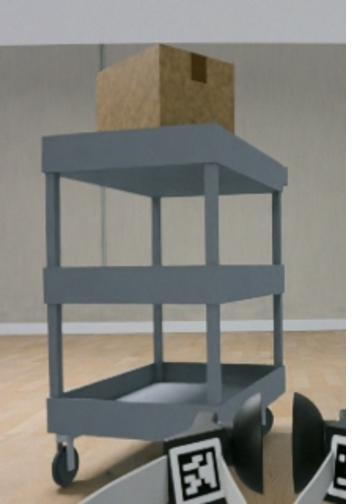

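Call:
move(blocking=false, r1={"base":{"translate_m":0.95},"joints":{"lift_m":1.15,"gripper_m":0.09,"wrist_yaw_rad":0,"wrist_pitch_rad":1.57,"wrist_roll_rad":1.57}})

Call:
wait(seconds=5, cameras=["r1_wrist_camera","r1_head_camera","r2_wrist_camera"])

Scene clock: 352.03 s.
move: r1 moving
r1.base_odometry: x=-0.966 y=+2.092 heading=+2.784
r1.turned_by_wheels: +0.000
r1.turned_by_imu: +0.000
r1.base_tilt: forward=-1.6 right=+1.3
r1.lidar_m: 1.57 0.70 0.50 0.47 0.52 3.49 3.42 0.59 0.60 1.60 2.36 3.20
r1.base_status: translate_m moving
r1.joint_positions: lift_m=+0.337 arm_m=+0.000 wrist_yaw_rad=-0.003 wrist_pitch_rad=+0.585 wrist_roll_rad=+0.580 gripper_m=+0.019
r1.joint_status: lift_m moving; wrist_yaw_rad moving; wrist_pitch_rad moving; wrist_roll_rad moving; gripper_m moving
r1.measured_speeds: translate_m=+0.120 strafe_m=+0.000 rotate_rad=+0.001 lift_m=+0.146 arm_m=+0.000 wrist_yaw_rad=+0.000 wrist_pitch_rad=+1.818 wrist_roll_rad=+1.817
r1.motor_effort: lift_m=+27(28) arm_m=+5(5) wheel_0=+6(8) wheel_1=+6(8) wheel_2=-8(9)
r1.servo_current: wrist_yaw_rad=39(72) wrist_pitch_rad=59(85) wrist_roll_rad=98(117) gripper_m=65(65)
r1.hand_pose: x=+0.4110 y=-0.0881 z=+0.3565 quat_wxyz=(+0.917, +0.274, +0.276, -0.084) (m; r1's base frame)
r1.wrist_depth_mm: - - - - 1921 1366 1118 / - - - 1756 1336 1078 917 / - - 1464 1281 1042 866 768 / - 1537 1281 1042 854 732 661 / 1661 1229 1008 842 732 640 580 / 1182 976 208 211 189 564 512 / 976 809 668 609 517 496 462
r2: as last shown
r2.turned_by_imu: +0.000
r2.base_tilt: forward=-0.6 right=+0.1
r2.lidar_m: 0.40 3.20 1.12 1.00 4.56 2.19 1.62 1.54 1.64 1.27 1.16 0.40
r2.motor_effort: lift_m=+21(21) arm_m=-4(4) wheel_0=-24(24) wheel_1=-7(7) wheel_2=+7(8)
r2.servo_current: wrist_yaw_rad=85(98) wrist_pitch_rad=33(46) wrist_roll_rad=46(52) gripper_m=124(124)
r2.contact_limits: translate_m 0.6
r2.wrist_depth_mm: - - 215 160 274 315 368 / - - 216 161 278 315 368 / - - 217 163 281 317 370 / - - 218 163 282 319 375 / - - 219 164 283 322 377 / - - 210 166 177 324 377 / - - 213 - 294 312 387
pictures: none

Scene clock: 356.20 s.
earlier move: r1 done
r1.base_odometry: x=-1.826 y=+2.414 heading=+2.784
r1.turned_by_wheels: +0.000
r1.turned_by_imu: +0.000
r1.base_tilt: forward=-1.6 right=+1.3
r1.lidar_m: 0.67 0.74 2.56 0.66 0.57 0.71 - 1.38 1.88 2.28 2.37 3.19
r1.base_status: done
r1.joint_positions: lift_m=+1.150 arm_m=+0.000 wrist_yaw_rad=-0.003 wrist_pitch_rad=+1.568 wrist_roll_rad=+1.568 gripper_m=+0.090
r1.joint_status: all done
r1.measured_speeds: all 0
r1.motor_effort: lift_m=+25(29) arm_m=+5(5) wheel_0=+3(9) wheel_1=+2(9) wheel_2=+2(10)
r1.servo_current: wrist_yaw_rad=39(85) wrist_pitch_rad=39(85) wrist_roll_rad=46(117) gripper_m=46(91)
r1.hand_pose: x=+0.1714 y=-0.0874 z=+1.0393 quat_wxyz=(+0.501, +0.501, +0.499, -0.499) (m; r1's base frame)
r1.wrist_depth_mm: 1255 1255 1255 1255 1205 1255 1229 / 1255 1255 1281 1255 1255 1281 1281 / 1255 1255 1255 1281 1229 1281 1281 / 1255 1255 1229 1205 1060 1229 1255 / - 1255 1281 1042 1060 1255 355 / - 1098 212 1255 195 1255 1255 / - 1060 1255 144 1255 1255 1255
r2.base_odometry: x=-2.240 y=-2.387 heading=-0.922
r2.turned_by_wheels: +0.000
r2.turned_by_imu: +0.001
r2.base_tilt: forward=-0.6 right=+0.1
r2.lidar_m: 0.40 0.67 0.74 1.01 4.57 2.21 1.61 1.55 1.64 1.27 1.17 0.40
r2.base_status: not commanded
r2.joint_positions: lift_m=+0.850 arm_m=+0.000 wrist_yaw_rad=-0.016 wrist_pitch_rad=+0.002 wrist_roll_rad=+0.000 gripper_m=-0.033
r2.joint_status: not commanded
r2.measured_speeds: all 0
r2.motor_effort: lift_m=+21(21) arm_m=-4(4) wheel_0=-24(24) wheel_1=-7(7) wheel_2=+7(8)
r2.servo_current: wrist_yaw_rad=98(104) wrist_pitch_rad=39(46) wrist_roll_rad=46(65) gripper_m=124(130)
r2.contact_limits: translate_m 0.6
r2.hand_pose: x=+0.4579 y=-0.0919 z=+1.0275 quat_wxyz=(+1.000, +0.000, +0.001, -0.008) (m; r2's base frame)
r2.wrist_depth_mm: - - 215 160 272 317 368 / - - 216 160 278 317 368 / - - 218 163 279 317 368 / - - 217 163 281 319 373 / - - 220 165 283 322 375 / - - 211 166 177 324 379 / - - 214 - 293 312 384
wait: 4.17 of 5 s (r1 has come to rest)
pictures: r1_head_camera, r1_wrist_camera, r2_wrist_camera
Images, in order (width x height): r1_head_camera 420x560, r1_wrist_camera 616x392, r2_wrist_camera 616x392.

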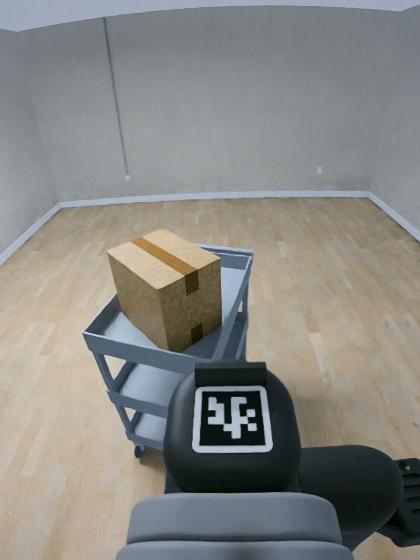

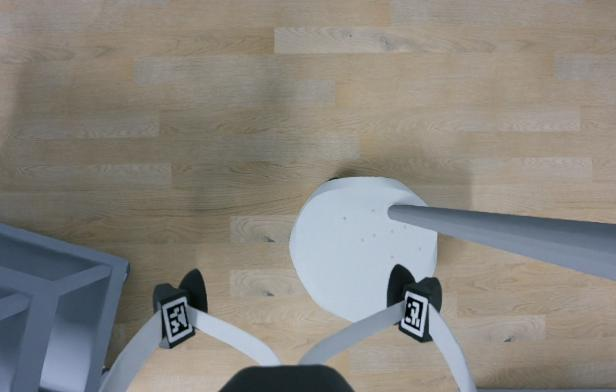

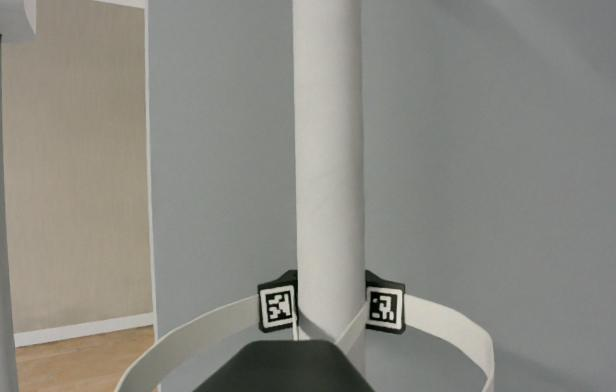

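Call:
move(blocking=false, r1={"base":{"translate_m":0.22,"strafe_m":0.2}})

Call:
wait(seconds=3)

Call:
move(blocking=false, r1={"base":{"rotate_rad":0.4},"joints":{"arm_m":0.2},"pace":"slow"})

Call:
wait(seconds=3, cameras=["r1_wrist_camera","r1_head_camera","r1_head_left_camera"])

Scene clock: 378.70 s.
move: r1 moving
r1.base_odometry: x=-1.857 y=+2.402 heading=+2.784
r1.turned_by_wheels: +0.000
r1.turned_by_imu: +0.000
r1.base_tilt: forward=-1.6 right=+1.3
r1.lidar_m: 0.65 0.71 2.52 0.68 0.57 0.67 - 1.39 1.94 2.30 2.38 3.21
r1.base_status: translate_m moving; strafe_m moving
r1.joint_positions: lift_m=+1.150 arm_m=+0.000 wrist_yaw_rad=-0.003 wrist_pitch_rad=+1.568 wrist_roll_rad=+1.568 gripper_m=+0.090
r1.joint_status: not commanded
r1.measured_speeds: translate_m=+0.094 strafe_m=+0.085 rotate_rad=+0.001 lift_m=+0.000 arm_m=+0.000 wrist_yaw_rad=+0.000 wrist_pitch_rad=+0.000 wrist_roll_rad=+0.000
r1.motor_effort: lift_m=+25(25) arm_m=+5(5) wheel_0=-5(7) wheel_1=+7(10) wheel_2=-5(8)
r1.servo_current: wrist_yaw_rad=39(65) wrist_pitch_rad=46(46) wrist_roll_rad=52(72) gripper_m=39(46)
r1.hand_pose: x=+0.1714 y=-0.0874 z=+1.0393 quat_wxyz=(+0.501, +0.501, +0.499, -0.499) (m; r1's base frame)
r1.wrist_depth_mm: 1255 1281 1255 1281 1255 1255 1255 / 1255 1229 1281 1281 1229 1255 1255 / 1255 1255 1255 1229 1255 1255 1281 / 1255 1255 1281 1281 1060 1255 1229 / - 1255 1255 1042 1042 1255 353 / - 1098 213 1255 196 1255 1281 / - 1078 1255 145 1255 1255 1255
r2: as last shown
r2.turned_by_imu: +0.000
r2.lidar_m: 0.42 0.66 0.71 0.99 4.56 2.19 1.61 1.53 1.65 1.28 1.16 0.41
r2.motor_effort: lift_m=+21(21) arm_m=-4(4) wheel_0=-23(24) wheel_1=-7(7) wheel_2=+7(7)
r2.servo_current: wrist_yaw_rad=85(111) wrist_pitch_rad=46(46) wrist_roll_rad=52(59) gripper_m=117(124)
r2.contact_limits: translate_m 0.6
r2.wrist_depth_mm: - - 216 160 272 317 368 / - - 216 161 279 319 368 / - - 218 162 278 319 368 / - - 218 163 281 322 375 / - - 220 165 283 322 377 / - - 210 167 177 324 377 / - - 213 - 293 312 382
pictures: none

Scene clock: 380.60 s.
earlier move: r1 done
r1.base_odometry: x=-2.103 y=+2.304 heading=+2.784
r1.turned_by_wheels: +0.000
r1.turned_by_imu: +0.001
r1.base_tilt: forward=-1.6 right=+1.3
r1.lidar_m: 0.46 0.55 2.34 0.64 0.54 0.60 1.31 1.67 2.18 2.48 2.56 0.47
r1.base_status: done
r1.joint_positions: lift_m=+1.150 arm_m=+0.000 wrist_yaw_rad=-0.003 wrist_pitch_rad=+1.568 wrist_roll_rad=+1.568 gripper_m=+0.090
r1.joint_status: not commanded
r1.measured_speeds: all 0
r1.motor_effort: lift_m=+25(25) arm_m=+5(5) wheel_0=-2(7) wheel_1=-1(11) wheel_2=+1(8)
r1.servo_current: wrist_yaw_rad=52(72) wrist_pitch_rad=46(52) wrist_roll_rad=46(72) gripper_m=46(46)
r1.hand_pose: x=+0.1714 y=-0.0874 z=+1.0394 quat_wxyz=(+0.501, +0.501, +0.499, -0.499) (m; r1's base frame)
r1.wrist_depth_mm: 1205 1255 1255 1281 1229 1255 1255 / 1281 1229 1255 1281 1281 1255 1229 / 1255 1229 1229 1255 1255 1255 1255 / 439 - 1281 1281 1060 1229 1255 / 445 - 1281 1042 1060 1281 357 / 452 - 212 1255 196 1281 1281 / - 173 1255 144 1255 1281 1229
r2.base_odometry: x=-2.240 y=-2.387 heading=-0.922
r2.turned_by_wheels: +0.000
r2.turned_by_imu: +0.000
r2.base_tilt: forward=-0.6 right=+0.2
r2.lidar_m: 0.39 0.60 0.56 0.99 4.55 2.20 1.64 1.55 1.65 1.29 1.18 0.39
r2.base_status: not commanded
r2.joint_positions: lift_m=+0.850 arm_m=+0.000 wrist_yaw_rad=-0.016 wrist_pitch_rad=+0.002 wrist_roll_rad=+0.000 gripper_m=-0.033
r2.joint_status: not commanded
r2.measured_speeds: all 0
r2.motor_effort: lift_m=+21(21) arm_m=-4(4) wheel_0=-24(24) wheel_1=-7(7) wheel_2=+7(7)
r2.servo_current: wrist_yaw_rad=91(111) wrist_pitch_rad=39(46) wrist_roll_rad=46(59) gripper_m=117(130)
r2.contact_limits: translate_m 0.6
r2.hand_pose: x=+0.4579 y=-0.0919 z=+1.0275 quat_wxyz=(+1.000, +0.000, +0.001, -0.008) (m; r2's base frame)
r2.wrist_depth_mm: - - 215 160 272 315 368 / - - 216 161 278 319 368 / - - 218 162 281 319 368 / - - 218 164 282 320 375 / - - 220 165 283 322 375 / - - 210 166 177 324 377 / - - 213 - 294 312 387
wait: 1.90 of 3 s (r1 has come to rest)
pictures: none

Scene clock: 381.10 s.
move: r1 moving
r1.base_odometry: x=-2.103 y=+2.304 heading=+2.909
r1.turned_by_wheels: +0.126
r1.turned_by_imu: +0.126
r1.base_tilt: forward=-1.6 right=+1.2
r1.lidar_m: 0.47 0.62 2.29 0.55 0.54 0.60 1.70 1.65 2.51 2.47 2.66 0.45
r1.base_status: rotate_rad moving
r1.joint_positions: lift_m=+1.150 arm_m=+0.013 wrist_yaw_rad=-0.003 wrist_pitch_rad=+1.568 wrist_roll_rad=+1.568 gripper_m=+0.090
r1.joint_status: arm_m moving
r1.measured_speeds: translate_m=+0.000 strafe_m=-0.001 rotate_rad=+0.484 lift_m=+0.000 arm_m=+0.049 wrist_yaw_rad=+0.000 wrist_pitch_rad=+0.000 wrist_roll_rad=+0.000
r1.motor_effort: lift_m=+25(25) arm_m=+6(7) wheel_0=-4(7) wheel_1=-5(7) wheel_2=-4(6)
r1.servo_current: wrist_yaw_rad=39(59) wrist_pitch_rad=39(46) wrist_roll_rad=26(59) gripper_m=39(46)
r1.hand_pose: x=+0.1840 y=-0.0874 z=+1.0394 quat_wxyz=(+0.501, +0.501, +0.499, -0.499) (m; r1's base frame)
r1.wrist_depth_mm: 1255 1255 1255 1255 1255 1229 1255 / 1255 1229 1229 1255 1255 1255 1281 / 462 1281 1255 1281 1229 1281 1281 / 442 - 1229 1281 1025 1255 1281 / 449 - 1229 1042 1060 1255 387 / - 210 212 1255 196 1255 1281 / 723 831 1255 144 1281 1255 1281
r2: as last shown
r2.lidar_m: 0.39 0.61 0.57 1.02 4.55 2.15 1.63 1.54 1.62 1.28 1.18 0.39
r2.motor_effort: lift_m=+21(21) arm_m=-4(4) wheel_0=-23(24) wheel_1=-7(7) wheel_2=+7(7)
r2.servo_current: wrist_yaw_rad=85(91) wrist_pitch_rad=39(46) wrist_roll_rad=59(59) gripper_m=124(130)
r2.contact_limits: translate_m 0.6
r2.wrist_depth_mm: - - 215 160 273 317 368 / - - 216 161 279 317 366 / - - 217 163 279 319 370 / - - 217 163 281 320 375 / - - 220 165 283 322 375 / - - 210 166 176 324 377 / - - 214 - 293 312 384
pictures: none

Scene clock: 383.90 s.
earlier move: r1 done
r1.base_odometry: x=-2.103 y=+2.304 heading=-3.100
r1.turned_by_wheels: +0.274
r1.turned_by_imu: +0.275
r1.base_tilt: forward=-1.6 right=+1.3
r1.lidar_m: 0.53 2.47 2.24 0.54 0.60 0.83 1.67 2.01 2.48 2.52 3.14 0.47
r1.base_status: done
r1.joint_positions: lift_m=+1.150 arm_m=+0.200 wrist_yaw_rad=-0.003 wrist_pitch_rad=+1.568 wrist_roll_rad=+1.568 gripper_m=+0.090
r1.joint_status: all done
r1.measured_speeds: all 0
r1.motor_effort: lift_m=+25(25) arm_m=+5(9) wheel_0=-3(7) wheel_1=-3(7) wheel_2=-1(6)
r1.servo_current: wrist_yaw_rad=59(65) wrist_pitch_rad=39(52) wrist_roll_rad=46(65) gripper_m=39(52)
r1.hand_pose: x=+0.3713 y=-0.0874 z=+1.0394 quat_wxyz=(+0.501, +0.501, +0.499, -0.499) (m; r1's base frame)
r1.wrist_depth_mm: 189 320 466 1281 1255 1255 1229 / 223 287 466 1255 1255 1255 1255 / 314 394 442 1255 1255 1255 1255 / 466 462 473 1281 1078 1229 1255 / 462 462 1229 1255 1042 1025 1281 / 469 466 212 1229 196 1205 1255 / 1255 1255 1281 144 1281 1229 1255
r2.base_odometry: x=-2.240 y=-2.387 heading=-0.922
r2.turned_by_wheels: +0.000
r2.turned_by_imu: +0.000
r2.base_tilt: forward=-0.6 right=+0.1
r2.lidar_m: 0.40 0.60 0.55 0.83 4.57 2.18 1.60 1.55 1.65 1.29 1.16 0.38
r2.base_status: not commanded
r2.joint_positions: lift_m=+0.850 arm_m=+0.000 wrist_yaw_rad=-0.016 wrist_pitch_rad=+0.002 wrist_roll_rad=+0.000 gripper_m=-0.033
r2.joint_status: not commanded
r2.measured_speeds: all 0
r2.motor_effort: lift_m=+21(21) arm_m=-4(5) wheel_0=-24(24) wheel_1=-7(7) wheel_2=+7(8)
r2.servo_current: wrist_yaw_rad=91(104) wrist_pitch_rad=39(46) wrist_roll_rad=59(59) gripper_m=124(130)
r2.contact_limits: translate_m 0.6
r2.hand_pose: x=+0.4579 y=-0.0919 z=+1.0275 quat_wxyz=(+1.000, +0.000, +0.001, -0.008) (m; r2's base frame)
r2.wrist_depth_mm: - - 215 160 274 315 368 / - - 216 161 279 317 366 / - - 217 162 279 319 370 / - - 218 163 281 320 375 / - - 219 164 283 322 375 / - - 211 166 176 325 379 / - - 213 - 293 312 387
wait: 2.80 of 3 s (r1 has come to rest)
pictures: r1_head_camera, r1_head_left_camera, r1_wrist_camera
Images, in order (width x height): r1_head_camera 420x560, r1_head_left_camera 420x672, r1_wrist_camera 616x392.

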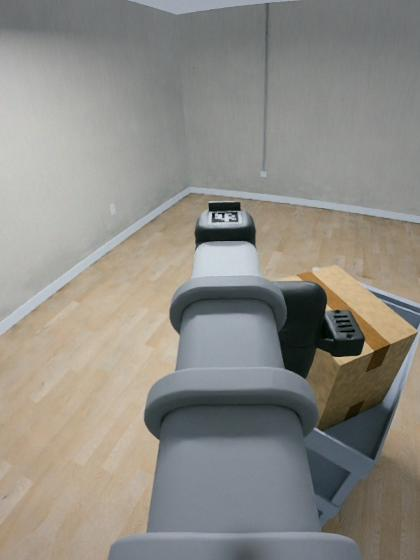

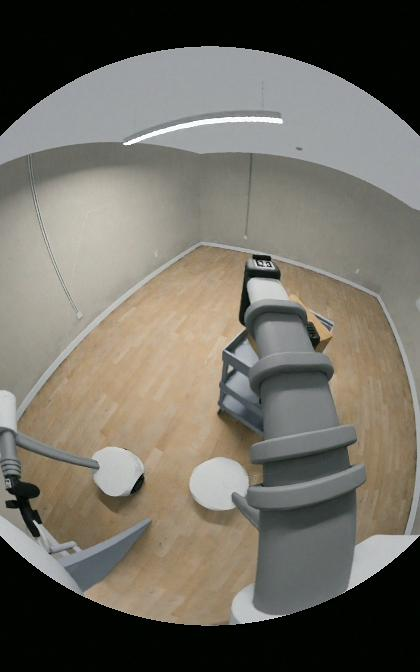

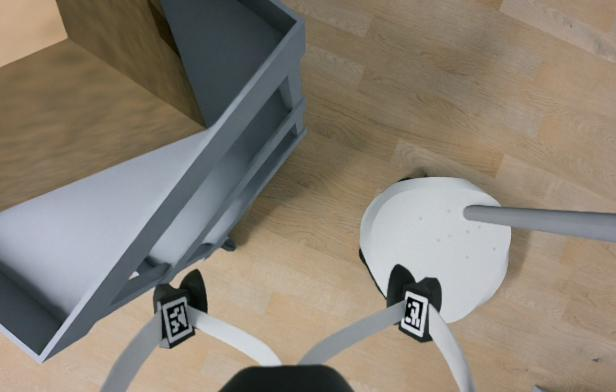

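Call:
move(blocking=false, r1={"base":{"strafe_m":-0.036},"joints":{"arm_m":0.26,"wrist_roll_rad":-0.93,"gripper_m":0.06},"pace":"slow"})

Call:
wait(seconds=3)

Call:
wait(seconds=1, cameras=["r1_wrist_camera"])

Scene clock: 411.50 s.
move: r1 moving
r1.base_odometry: x=-2.103 y=+2.318 heading=-3.100
r1.turned_by_wheels: +0.000
r1.turned_by_imu: +0.000
r1.base_tilt: forward=-1.6 right=+1.3
r1.lidar_m: 0.51 2.46 2.26 0.55 0.60 0.85 1.64 1.99 2.48 2.51 3.14 0.46
r1.base_status: strafe_m moving
r1.joint_positions: lift_m=+1.150 arm_m=+0.213 wrist_yaw_rad=-0.003 wrist_pitch_rad=+1.568 wrist_roll_rad=+1.164 gripper_m=+0.081
r1.joint_status: arm_m moving; wrist_roll_rad moving; gripper_m moving
r1.measured_speeds: translate_m=+0.000 strafe_m=-0.055 rotate_rad=+0.002 lift_m=+0.000 arm_m=+0.049 wrist_yaw_rad=+0.000 wrist_pitch_rad=+0.000 wrist_roll_rad=-1.718
r1.motor_effort: lift_m=+25(25) arm_m=+6(8) wheel_0=+6(7) wheel_1=-6(8) wheel_2=-1(1)
r1.servo_current: wrist_yaw_rad=46(59) wrist_pitch_rad=39(52) wrist_roll_rad=111(111) gripper_m=72(72)
r1.hand_pose: x=+0.3840 y=-0.0874 z=+1.0394 quat_wxyz=(+0.591, +0.390, +0.589, -0.389) (m; r1's base frame)
r1.wrist_depth_mm: 211 210 290 466 1229 1281 1281 / 294 309 353 462 1255 1255 1255 / 466 466 462 1060 1255 1229 1281 / 466 466 1078 1281 1281 1281 1281 / 466 1281 1255 1281 1025 1255 1255 / 1255 1255 211 1255 195 1060 1229 / 1255 1255 1281 151 1255 1229 1255
r2: as last shown
r2.lidar_m: 0.41 0.62 0.56 0.83 4.53 2.18 1.61 1.55 1.63 1.28 1.17 0.40
r2.motor_effort: lift_m=+21(21) arm_m=-4(4) wheel_0=-23(24) wheel_1=-7(7) wheel_2=+7(7)
r2.servo_current: wrist_yaw_rad=78(98) wrist_pitch_rad=46(46) wrist_roll_rad=46(52) gripper_m=124(124)
r2.contact_limits: translate_m 0.6
r2.wrist_depth_mm: - - 216 160 273 317 368 / - - 216 160 279 319 368 / - - 217 163 278 319 368 / - - 218 163 281 319 373 / - - 220 165 282 324 377 / - - 211 166 177 322 377 / - - 214 - 291 312 382
pictures: none

Scene clock: 413.20 s.
earlier move: r1 done
r1.base_odometry: x=-2.104 y=+2.340 heading=-3.100
r1.turned_by_wheels: +0.000
r1.turned_by_imu: +0.000
r1.base_tilt: forward=-1.6 right=+1.3
r1.lidar_m: 0.49 2.48 2.28 0.61 0.64 0.90 1.66 2.01 2.44 2.48 3.09 0.44
r1.base_status: done
r1.joint_positions: lift_m=+1.150 arm_m=+0.260 wrist_yaw_rad=-0.003 wrist_pitch_rad=+1.568 wrist_roll_rad=-0.928 gripper_m=+0.060
r1.joint_status: all done
r1.measured_speeds: all 0
r1.motor_effort: lift_m=+25(25) arm_m=+5(8) wheel_0=+2(7) wheel_1=-2(8) wheel_2=+0(2)
r1.servo_current: wrist_yaw_rad=46(65) wrist_pitch_rad=39(52) wrist_roll_rad=46(137) gripper_m=52(72)
r1.hand_pose: x=+0.4313 y=-0.0874 z=+1.0394 quat_wxyz=(+0.634, -0.316, +0.632, +0.315) (m; r1's base frame)
r1.wrist_depth_mm: 1118 1229 1255 1281 473 469 - / 1060 1255 1255 1229 466 466 343 / 1255 1281 1281 1255 469 436 290 / 1255 1281 1255 1255 469 353 258 / 1229 1042 1060 1255 427 309 227 / 1255 1042 194 1255 186 256 202 / 1255 1281 1255 153 462 204 190
r2.base_odometry: x=-2.240 y=-2.387 heading=-0.922
r2.turned_by_wheels: +0.000
r2.turned_by_imu: +0.000
r2.base_tilt: forward=-0.6 right=+0.1
r2.lidar_m: 0.38 0.63 0.58 0.87 4.57 2.18 1.62 1.55 1.63 1.26 1.16 0.41
r2.base_status: not commanded
r2.joint_positions: lift_m=+0.850 arm_m=+0.000 wrist_yaw_rad=-0.016 wrist_pitch_rad=+0.002 wrist_roll_rad=+0.000 gripper_m=-0.033
r2.joint_status: not commanded
r2.measured_speeds: all 0
r2.motor_effort: lift_m=+21(21) arm_m=-4(4) wheel_0=-24(24) wheel_1=-6(7) wheel_2=+7(8)
r2.servo_current: wrist_yaw_rad=91(104) wrist_pitch_rad=33(46) wrist_roll_rad=46(65) gripper_m=124(124)
r2.contact_limits: translate_m 0.6
r2.hand_pose: x=+0.4579 y=-0.0919 z=+1.0275 quat_wxyz=(+1.000, +0.000, +0.001, -0.008) (m; r2's base frame)
r2.wrist_depth_mm: - - 215 160 272 315 366 / - - 216 161 278 319 368 / - - 216 162 279 320 370 / - - 218 163 281 319 375 / - - 219 165 283 324 375 / - - 210 166 177 324 377 / - - 214 - 291 312 384
wait: 1.70 of 3 s (r1 has come to rest)
pictures: none

Scene clock: 414.20 s.
r1.base_odometry: x=-2.104 y=+2.340 heading=-3.100
r1.turned_by_wheels: +0.000
r1.turned_by_imu: +0.000
r1.base_tilt: forward=-1.6 right=+1.2
r1.lidar_m: 0.50 2.50 2.27 0.58 0.64 0.89 1.65 2.02 2.46 2.49 3.11 0.45
r1.base_status: done
r1.joint_positions: lift_m=+1.150 arm_m=+0.260 wrist_yaw_rad=-0.003 wrist_pitch_rad=+1.568 wrist_roll_rad=-0.928 gripper_m=+0.060
r1.joint_status: all done
r1.measured_speeds: all 0
r1.motor_effort: lift_m=+25(25) arm_m=+5(8) wheel_0=+2(7) wheel_1=-2(8) wheel_2=+0(2)
r1.servo_current: wrist_yaw_rad=46(65) wrist_pitch_rad=46(52) wrist_roll_rad=46(137) gripper_m=46(72)
r1.hand_pose: x=+0.4313 y=-0.0874 z=+1.0394 quat_wxyz=(+0.634, -0.316, +0.632, +0.315) (m; r1's base frame)
r1.wrist_depth_mm: 1118 1281 1255 1255 466 462 - / 1060 1281 1255 1229 466 469 343 / 1255 1281 1281 1229 466 436 291 / 1255 1255 1255 1255 462 353 258 / 1255 1042 1042 1255 430 307 228 / 1229 1042 195 1229 187 257 202 / 1255 1255 1255 153 466 206 190
r2.base_odometry: x=-2.240 y=-2.387 heading=-0.922
r2.turned_by_wheels: +0.000
r2.turned_by_imu: +0.000
r2.base_tilt: forward=-0.5 right=+0.1
r2.lidar_m: 0.40 0.63 0.60 0.88 4.59 2.23 1.62 1.53 1.61 1.30 1.17 0.38
r2.base_status: not commanded
r2.joint_positions: lift_m=+0.850 arm_m=+0.000 wrist_yaw_rad=-0.016 wrist_pitch_rad=+0.002 wrist_roll_rad=+0.000 gripper_m=-0.033
r2.joint_status: not commanded
r2.measured_speeds: all 0
r2.motor_effort: lift_m=+21(21) arm_m=-4(4) wheel_0=-24(24) wheel_1=-7(7) wheel_2=+7(8)
r2.servo_current: wrist_yaw_rad=85(104) wrist_pitch_rad=33(46) wrist_roll_rad=46(65) gripper_m=124(124)
r2.contact_limits: translate_m 0.6
r2.hand_pose: x=+0.4579 y=-0.0919 z=+1.0275 quat_wxyz=(+1.000, +0.000, +0.001, -0.008) (m; r2's base frame)
r2.wrist_depth_mm: - - 216 160 273 319 368 / - - 217 161 279 317 366 / - - 217 162 281 317 370 / - - 218 163 282 319 375 / - - 219 165 282 322 375 / - - 210 166 177 324 379 / - - 214 - 294 314 384
wait: 1.00 s; at rest by 0.27 s
pictures: r1_wrist_camera
Images, in order (width x height): r1_wrist_camera 616x392.

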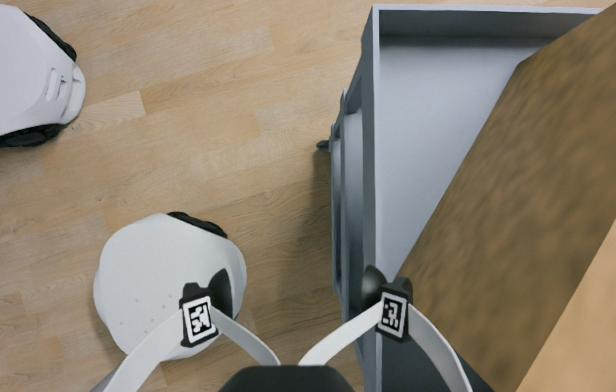

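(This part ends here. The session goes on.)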